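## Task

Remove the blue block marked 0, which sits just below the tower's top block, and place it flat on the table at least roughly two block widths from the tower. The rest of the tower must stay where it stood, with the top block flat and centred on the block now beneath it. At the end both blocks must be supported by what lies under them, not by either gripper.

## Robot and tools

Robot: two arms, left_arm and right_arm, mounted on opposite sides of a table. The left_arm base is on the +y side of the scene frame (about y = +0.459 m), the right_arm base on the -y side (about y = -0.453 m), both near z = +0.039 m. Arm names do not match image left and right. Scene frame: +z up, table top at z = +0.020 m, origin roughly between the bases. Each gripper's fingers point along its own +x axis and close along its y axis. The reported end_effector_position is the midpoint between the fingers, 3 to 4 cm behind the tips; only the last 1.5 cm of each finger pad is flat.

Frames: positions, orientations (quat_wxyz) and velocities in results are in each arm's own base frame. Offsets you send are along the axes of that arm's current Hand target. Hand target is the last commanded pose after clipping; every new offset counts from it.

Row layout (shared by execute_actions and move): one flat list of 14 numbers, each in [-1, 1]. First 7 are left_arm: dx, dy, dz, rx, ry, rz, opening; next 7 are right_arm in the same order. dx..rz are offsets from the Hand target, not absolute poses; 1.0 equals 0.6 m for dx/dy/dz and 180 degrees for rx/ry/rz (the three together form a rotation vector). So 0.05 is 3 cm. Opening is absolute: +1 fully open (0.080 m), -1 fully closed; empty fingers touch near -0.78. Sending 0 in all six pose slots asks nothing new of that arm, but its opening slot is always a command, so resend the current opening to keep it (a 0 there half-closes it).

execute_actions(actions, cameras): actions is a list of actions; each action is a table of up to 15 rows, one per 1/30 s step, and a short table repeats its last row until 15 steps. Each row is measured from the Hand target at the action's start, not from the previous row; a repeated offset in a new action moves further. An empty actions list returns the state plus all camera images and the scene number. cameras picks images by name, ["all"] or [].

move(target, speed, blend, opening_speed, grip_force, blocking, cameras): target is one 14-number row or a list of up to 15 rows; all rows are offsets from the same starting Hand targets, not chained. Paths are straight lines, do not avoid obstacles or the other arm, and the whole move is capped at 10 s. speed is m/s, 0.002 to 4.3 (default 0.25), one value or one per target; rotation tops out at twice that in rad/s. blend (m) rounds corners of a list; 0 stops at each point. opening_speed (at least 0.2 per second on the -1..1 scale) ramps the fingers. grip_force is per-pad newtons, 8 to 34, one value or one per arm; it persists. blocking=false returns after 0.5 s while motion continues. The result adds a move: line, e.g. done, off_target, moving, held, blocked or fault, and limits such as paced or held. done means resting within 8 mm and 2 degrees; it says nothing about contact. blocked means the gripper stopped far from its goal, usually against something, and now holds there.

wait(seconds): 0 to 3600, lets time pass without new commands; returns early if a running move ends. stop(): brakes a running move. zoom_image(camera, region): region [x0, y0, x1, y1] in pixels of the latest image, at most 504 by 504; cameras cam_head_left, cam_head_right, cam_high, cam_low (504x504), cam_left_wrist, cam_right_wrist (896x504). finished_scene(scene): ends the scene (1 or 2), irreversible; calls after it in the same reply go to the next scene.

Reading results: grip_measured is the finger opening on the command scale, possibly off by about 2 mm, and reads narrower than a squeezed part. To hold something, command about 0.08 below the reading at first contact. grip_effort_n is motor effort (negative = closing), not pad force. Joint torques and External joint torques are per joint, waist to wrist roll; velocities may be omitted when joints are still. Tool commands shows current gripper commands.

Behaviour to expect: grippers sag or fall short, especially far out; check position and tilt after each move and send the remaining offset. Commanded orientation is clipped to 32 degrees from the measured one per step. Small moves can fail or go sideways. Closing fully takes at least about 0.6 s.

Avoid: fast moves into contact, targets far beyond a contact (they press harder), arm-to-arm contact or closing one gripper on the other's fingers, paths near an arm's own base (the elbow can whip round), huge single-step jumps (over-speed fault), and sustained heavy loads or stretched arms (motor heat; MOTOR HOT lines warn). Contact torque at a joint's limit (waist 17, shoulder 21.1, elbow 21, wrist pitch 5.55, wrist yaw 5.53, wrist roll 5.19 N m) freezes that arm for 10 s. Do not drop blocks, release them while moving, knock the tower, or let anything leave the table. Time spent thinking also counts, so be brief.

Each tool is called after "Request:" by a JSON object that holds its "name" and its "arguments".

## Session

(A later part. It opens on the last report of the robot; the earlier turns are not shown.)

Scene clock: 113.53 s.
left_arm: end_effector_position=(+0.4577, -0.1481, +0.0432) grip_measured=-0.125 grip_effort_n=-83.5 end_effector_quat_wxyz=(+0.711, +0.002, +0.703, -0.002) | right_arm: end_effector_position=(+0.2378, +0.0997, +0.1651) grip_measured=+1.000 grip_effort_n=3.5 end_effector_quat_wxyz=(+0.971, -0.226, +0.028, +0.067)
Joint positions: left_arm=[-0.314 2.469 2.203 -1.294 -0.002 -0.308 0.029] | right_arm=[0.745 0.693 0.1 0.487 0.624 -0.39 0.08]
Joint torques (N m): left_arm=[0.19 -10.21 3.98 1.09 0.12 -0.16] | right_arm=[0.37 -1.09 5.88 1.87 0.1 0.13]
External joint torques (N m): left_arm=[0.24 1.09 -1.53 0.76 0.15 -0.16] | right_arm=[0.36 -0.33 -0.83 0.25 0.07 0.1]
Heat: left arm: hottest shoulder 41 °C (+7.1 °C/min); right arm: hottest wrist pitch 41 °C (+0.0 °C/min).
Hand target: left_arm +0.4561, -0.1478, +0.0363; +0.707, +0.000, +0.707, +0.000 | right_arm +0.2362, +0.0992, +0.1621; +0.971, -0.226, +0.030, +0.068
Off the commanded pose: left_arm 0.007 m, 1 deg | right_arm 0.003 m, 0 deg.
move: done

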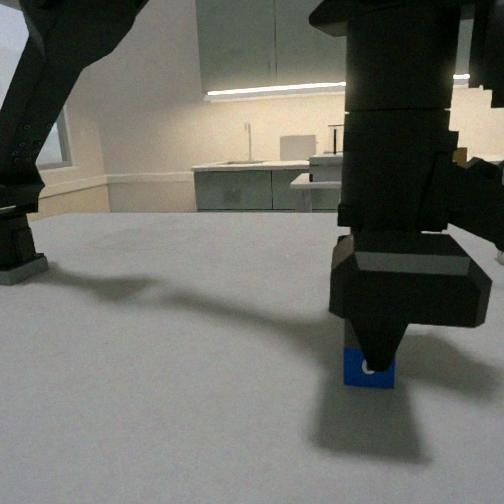

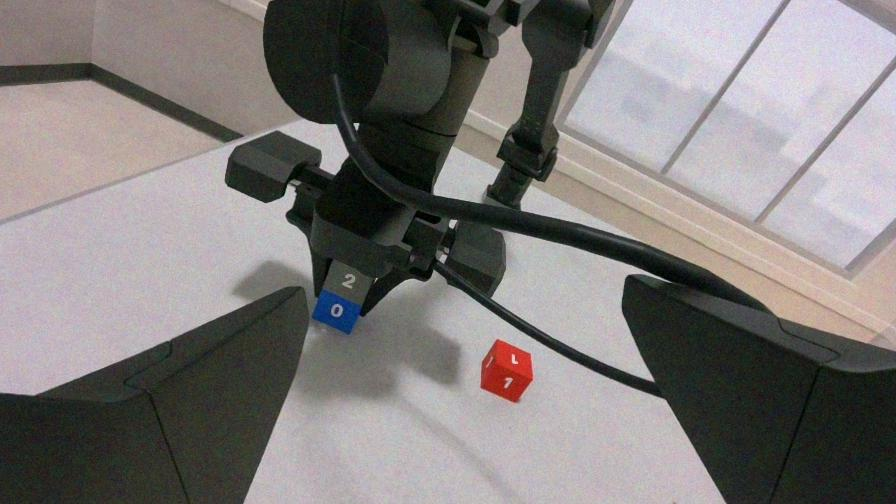

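Request:
{"name": "move", "arguments": {"target": [[-0.005,0,0,0,0,0,0.5,0,0,0,0,0,0,1],[-0.074,0,0.002,0,0,0,0.5,0,0,0,0,0,0,1]], "speed": 0.06, "opening_speed": 0.8, "cameras": ["cam_low","cam_left_wrist","cam_right_wrist"]}}

Scene clock: 124.10 s.
left_arm: end_effector_position=(+0.4556, -0.1475, +0.0774) grip_measured=+0.497 grip_effort_n=16.5 end_effector_quat_wxyz=(+0.709, +0.002, +0.705, -0.002) | right_arm: end_effector_position=(+0.2378, +0.0996, +0.1651) grip_measured=+1.000 grip_effort_n=3.5 end_effector_quat_wxyz=(+0.971, -0.226, +0.028, +0.067)
Joint positions: left_arm=[-0.314 2.472 2.344 -1.437 -0.002 -0.308 0.057] | right_arm=[0.745 0.693 0.1 0.487 0.625 -0.39 0.08]
Joint torques (N m): left_arm=[0.02 -11.01 6.85 0.33 0.11 -0.13] | right_arm=[0.36 -1.08 5.88 1.88 0.09 0.12]
External joint torques (N m): left_arm=[-0.13 0.17 1.45 0.01 0.15 -0.13] | right_arm=[0.35 -0.3 -0.9 0.24 0.06 0.1]
Heat: left arm: hottest shoulder 42 °C (+8.1 °C/min); right arm: hottest wrist pitch 41 °C (+0.0 °C/min).
Hand target: left_arm +0.4574, -0.1478, +0.0806; +0.707, +0.000, +0.708, +0.000 | right_arm +0.2362, +0.0991, +0.1621; +0.971, -0.226, +0.030, +0.068
Off the commanded pose: left_arm 0.004 m, 1 deg | right_arm 0.003 m, 0 deg.
joint sent to its limit (left arm) — joint 3 (elbow), upper limit, where the elbow is as straight as it goes. The joint targets still meet the commanded pose.
move: done

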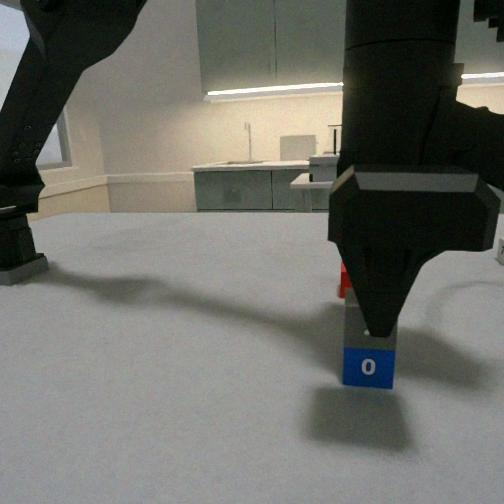

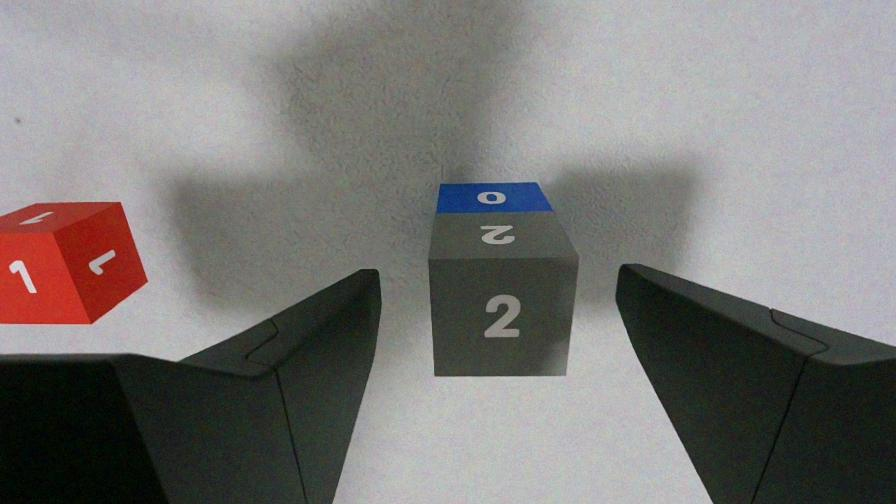

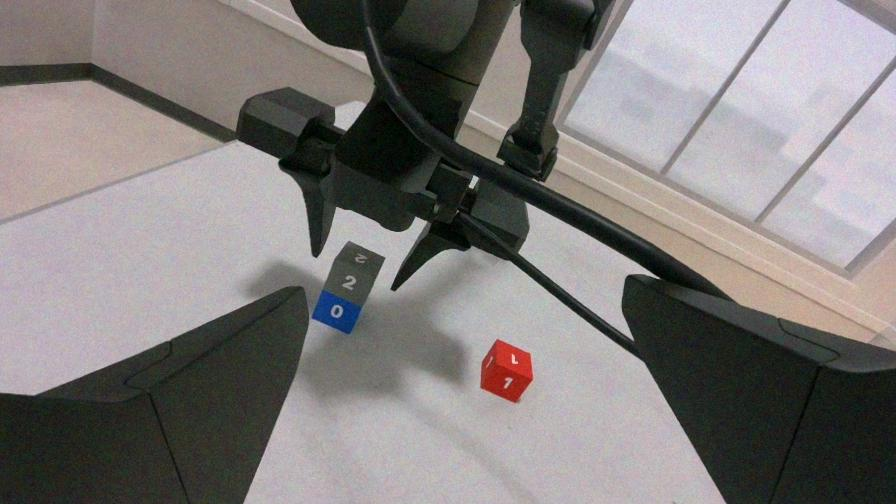

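Request:
{"name": "move", "arguments": {"target": [[0,0,0,0,0,0,-0.5,0,0,0,0,0,0,1],[-0.09,0,0,0,0,0,-0.5,0,0,0,0,0,0,1],[-0.09,0.2455,-0.0098,0,0,0,-0.5,0,0,0,0,0,0,1],[-0.022,0.2455,-0.0098,0,0,0,-0.5,0,0,0,0,0,0,1]], "speed": [0.06,0.08,0.15,0.06], "blend": [0,0.01,0.01,0], "opening_speed": 0.8, "cameras": ["cam_low","cam_left_wrist","cam_right_wrist"]}}

Request:
{"name": "zoom_image", "arguments": {"camera": "cam_low", "region": [290, 150, 440, 320]}}

Request:
{"name": "zoom_image", "arguments": {"camera": "cam_right_wrist", "region": [440, 260, 600, 420]}}

Scene clock: 137.00 s.
left_arm: end_effector_position=(+0.4518, -0.0001, +0.0871) grip_measured=-0.135 grip_effort_n=-83.5 end_effector_quat_wxyz=(+0.701, -0.002, +0.713, +0.002) | right_arm: end_effector_position=(+0.2378, +0.0997, +0.1651) grip_measured=+1.000 grip_effort_n=3.0 end_effector_quat_wxyz=(+0.971, -0.226, +0.028, +0.067)
Joint positions: left_arm=[0 2.34 2.147 -1.395 0 -0.007 0.029] | right_arm=[0.745 0.693 0.1 0.487 0.625 -0.39 0.08]
Joint torques (N m): left_arm=[0.01 -12.17 4.99 0.6 0.04 0.15] | right_arm=[0.33 -1.08 5.88 1.87 0.09 0.12]
External joint torques (N m): left_arm=[0.03 -1.59 -0.45 0.31 0.05 0.16] | right_arm=[0.34 -0.3 -0.85 0.25 0.05 0.1]
Heat: left arm: hottest shoulder 43 °C (+6.0 °C/min); right arm: hottest wrist pitch 42 °C (+1.0 °C/min).
Hand target: left_arm +0.4515, -0.0004, +0.0937; +0.707, -0.001, +0.708, +0.000 | right_arm +0.2362, +0.0992, +0.1621; +0.971, -0.226, +0.030, +0.068
Off the commanded pose: left_arm 0.007 m, 1 deg | right_arm 0.003 m, 0 deg.
move: done

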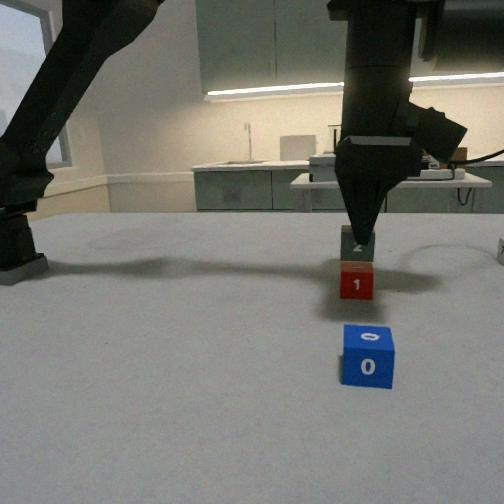

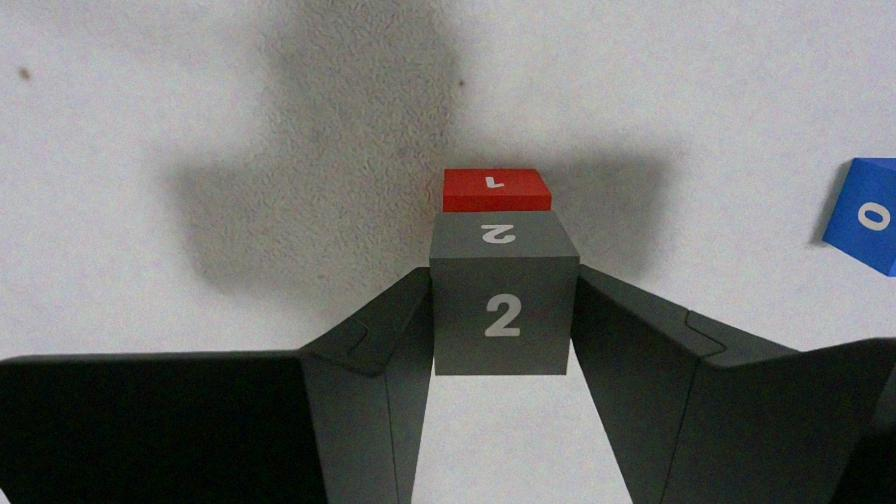

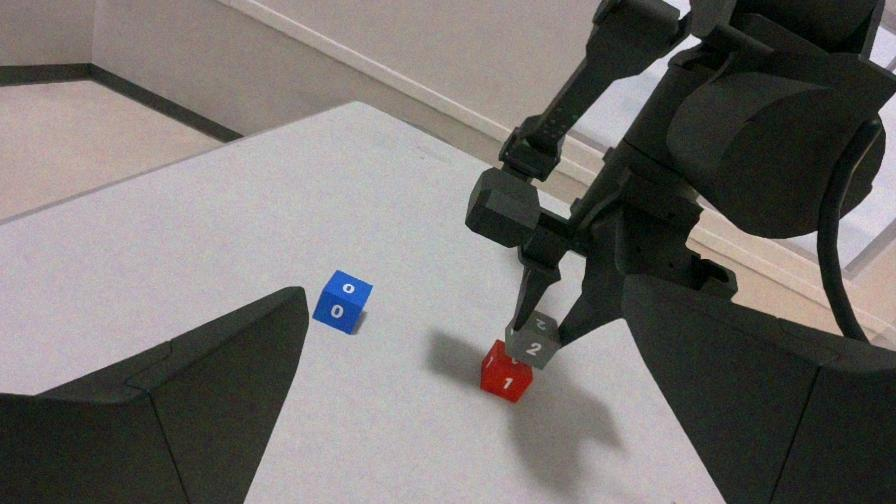

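Scaled by 2.965.

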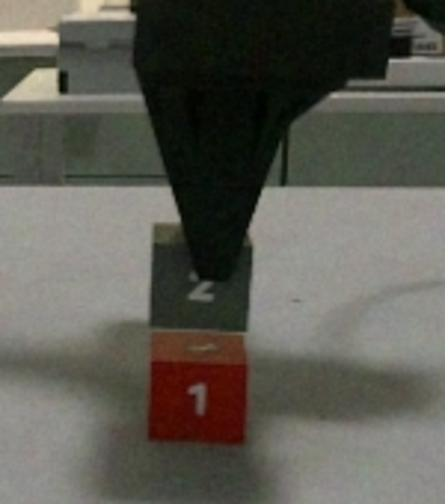

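Scaled by 3.150.

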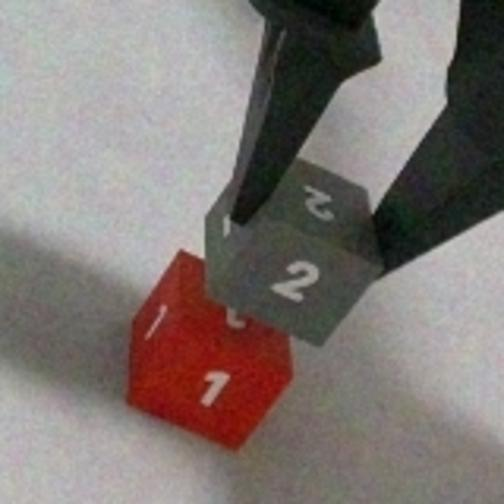

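Request:
{"name": "move", "arguments": {"target": [[0,-0.0052,-0.001,0,0,0,-0.5,0,0,0,0,0,0,1],[0.037,-0.0052,-0.001,0,0,0,-0.5,0,0,0,0,0,0,1]], "speed": 0.04, "blend": 0.003, "cameras": ["cam_low","cam_left_wrist","cam_right_wrist"]}}

Request:
{"name": "zoom_image", "arguments": {"camera": "cam_low", "region": [290, 150, 440, 320]}}

Request:
{"name": "zoom_image", "arguments": {"camera": "cam_right_wrist", "region": [440, 260, 600, 420]}}

Scene clock: 148.63 s.
left_arm: end_effector_position=(+0.4517, -0.0023, +0.0745) grip_measured=-0.135 grip_effort_n=-83.5 end_effector_quat_wxyz=(+0.708, +0.000, +0.706, +0.001) | right_arm: end_effector_position=(+0.2378, +0.0997, +0.1651) grip_measured=+1.000 grip_effort_n=3.5 end_effector_quat_wxyz=(+0.971, -0.226, +0.028, +0.067)
Joint positions: left_arm=[-0.005 2.316 2.057 -1.309 0 -0.007 0.029] | right_arm=[0.745 0.693 0.1 0.487 0.625 -0.39 0.08]
Joint torques (N m): left_arm=[-0.13 -10.12 4.24 0.95 0.02 -0.04] | right_arm=[0.34 -1.08 5.88 1.88 0.1 0.12]
External joint torques (N m): left_arm=[-0.07 0.44 -1.26 0.63 0.02 -0.04] | right_arm=[0.32 -0.3 -0.89 0.25 0.06 0.1]
Heat: left arm: hottest shoulder 45 °C (+7.0 °C/min); right arm: hottest wrist pitch 42 °C (+1.0 °C/min).
Hand target: left_arm +0.4508, -0.0037, +0.0716; +0.707, +0.000, +0.708, +0.000 | right_arm +0.2362, +0.0992, +0.1621; +0.971, -0.226, +0.030, +0.068
Off the commanded pose: left_arm 0.003 m, 0 deg | right_arm 0.003 m, 0 deg.
move: done; blend cut to 0.0016 m at target 1

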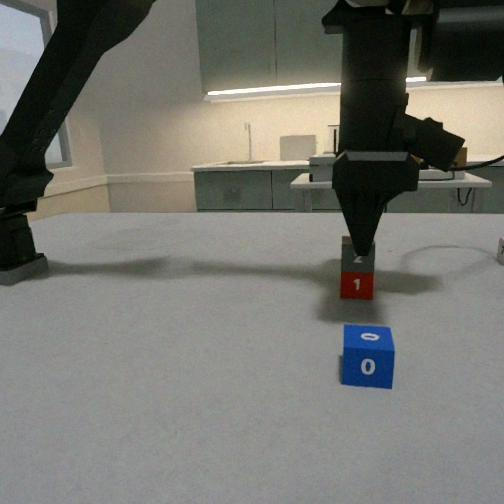

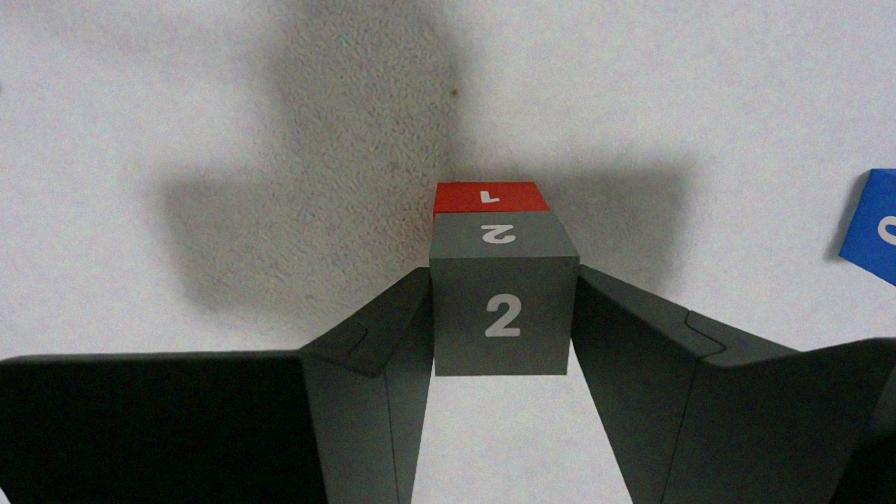

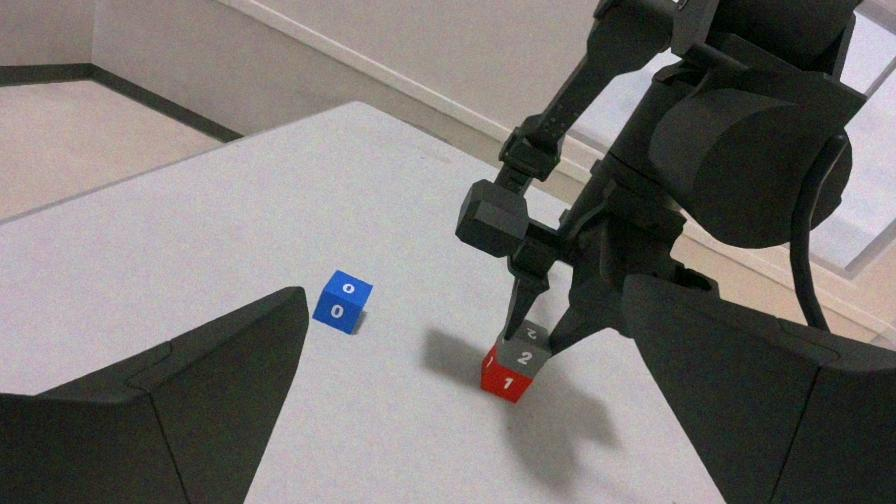

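Scaled by 2.965.

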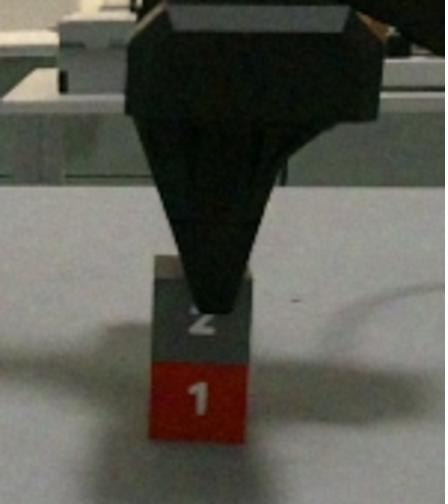

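Scaled by 3.150.

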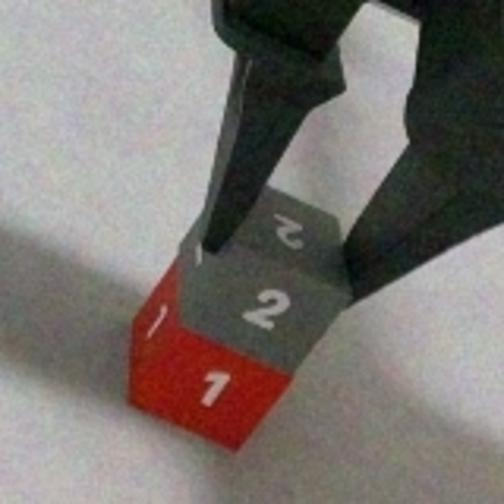

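Request:
{"name": "move", "arguments": {"target": [[0.004,0,0,0,0,0,-0.5,0,0,0,0,0,0,1],[0.004,0,0,0,0,0,0.6,0,0,0,0,0,0,1],[-0.14,0,0,0,0,0,0.6,0,0,0,0,0,0,1]], "speed": [0.03,0.03,0.1], "opening_speed": 0.8, "cameras": ["cam_low","cam_left_wrist","cam_right_wrist"]}}

Request:
{"name": "zoom_image", "arguments": {"camera": "cam_right_wrist", "region": [440, 260, 600, 420]}}

Scene clock: 155.57 s.
left_arm: end_effector_position=(+0.4498, -0.0023, +0.1449) grip_measured=+0.597 grip_effort_n=16.5 end_effector_quat_wxyz=(+0.718, -0.001, +0.696, +0.001) | right_arm: end_effector_position=(+0.2378, +0.0997, +0.1651) grip_measured=+1.000 grip_effort_n=3.5 end_effector_quat_wxyz=(+0.971, -0.226, +0.028, +0.067)
Joint positions: left_arm=[-0.005 2.319 2.343 -1.564 0 -0.007 0.062] | right_arm=[0.745 0.693 0.1 0.487 0.625 -0.39 0.08]
Joint torques (N m): left_arm=[-0.24 -12.08 6.82 0.39 0.02 -0.03] | right_arm=[0.34 -1.09 5.89 1.87 0.09 0.13]
External joint torques (N m): left_arm=[-0.23 -1.69 1.49 0.03 0.03 -0.03] | right_arm=[0.33 -0.3 -0.87 0.24 0.06 0.1]
Heat: left arm: hottest shoulder 45 °C (+6.0 °C/min); right arm: hottest wrist pitch 42 °C (+1.0 °C/min).
Hand target: left_arm +0.4509, -0.0036, +0.1556; +0.707, +0.000, +0.707, +0.000 | right_arm +0.2362, +0.0992, +0.1621; +0.971, -0.226, +0.030, +0.068
Off the commanded pose: left_arm 0.011 m, 2 deg | right_arm 0.003 m, 0 deg.
joint sent to its limit (left arm) — joint 3 (elbow), upper limit, where the elbow is as straight as it goes. The joint targets are off in orientation, not in position.
joint at its limit (left arm) — joint 4 (wrist pitch), lower limit.
move: off_target (left_arm)

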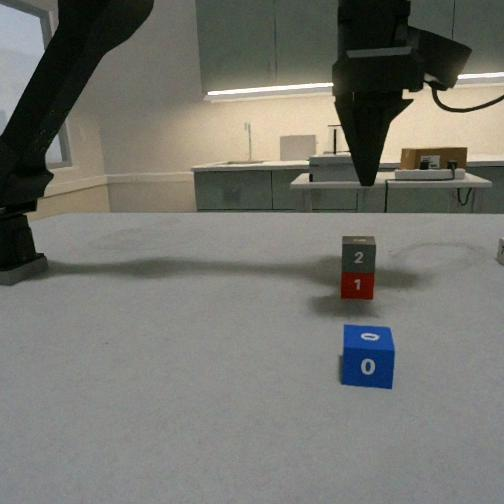

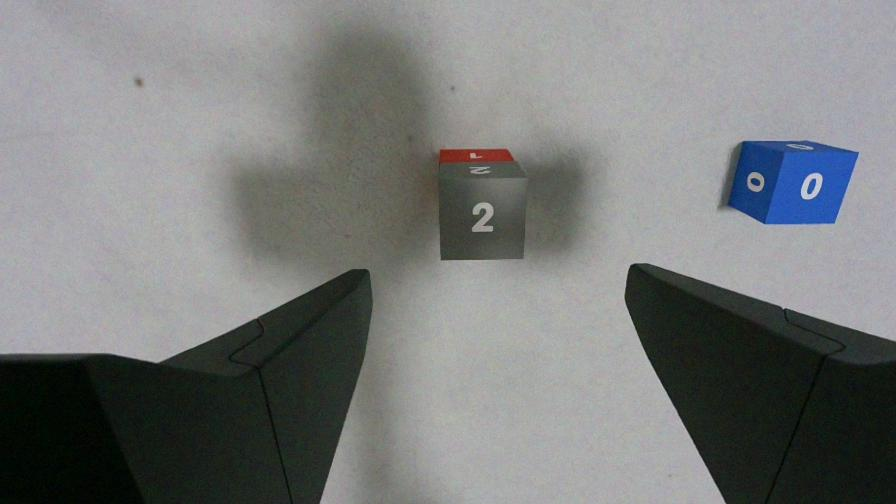

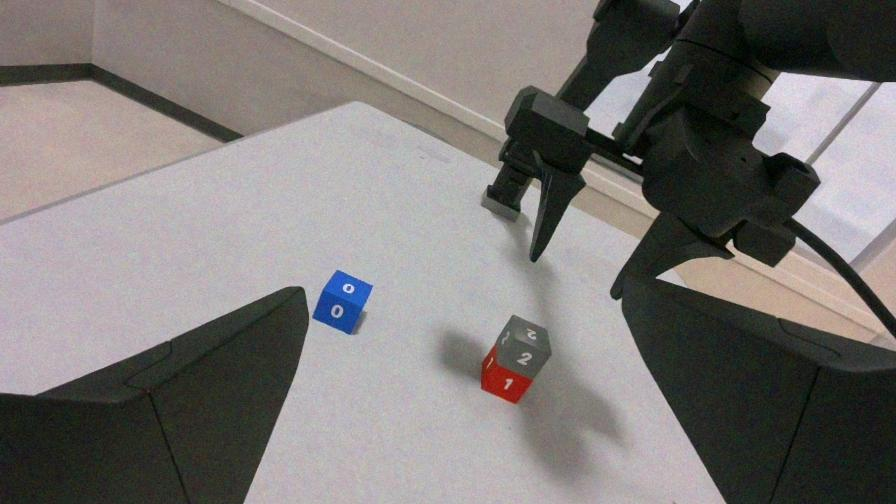

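Scaled by 3.150.

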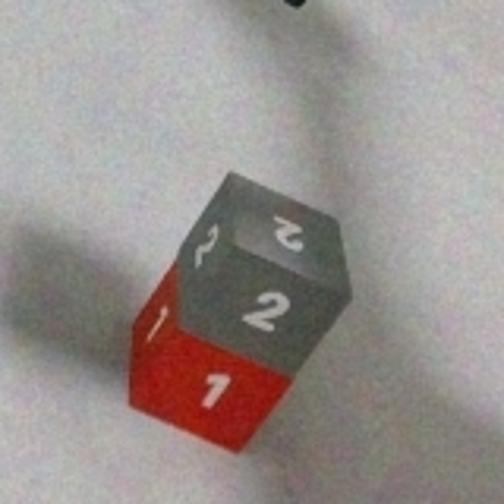

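Aligned well.

Request:
{"name": "finished_scene", "arguments": {"scene": 1}}

The scene is finished: the task was done.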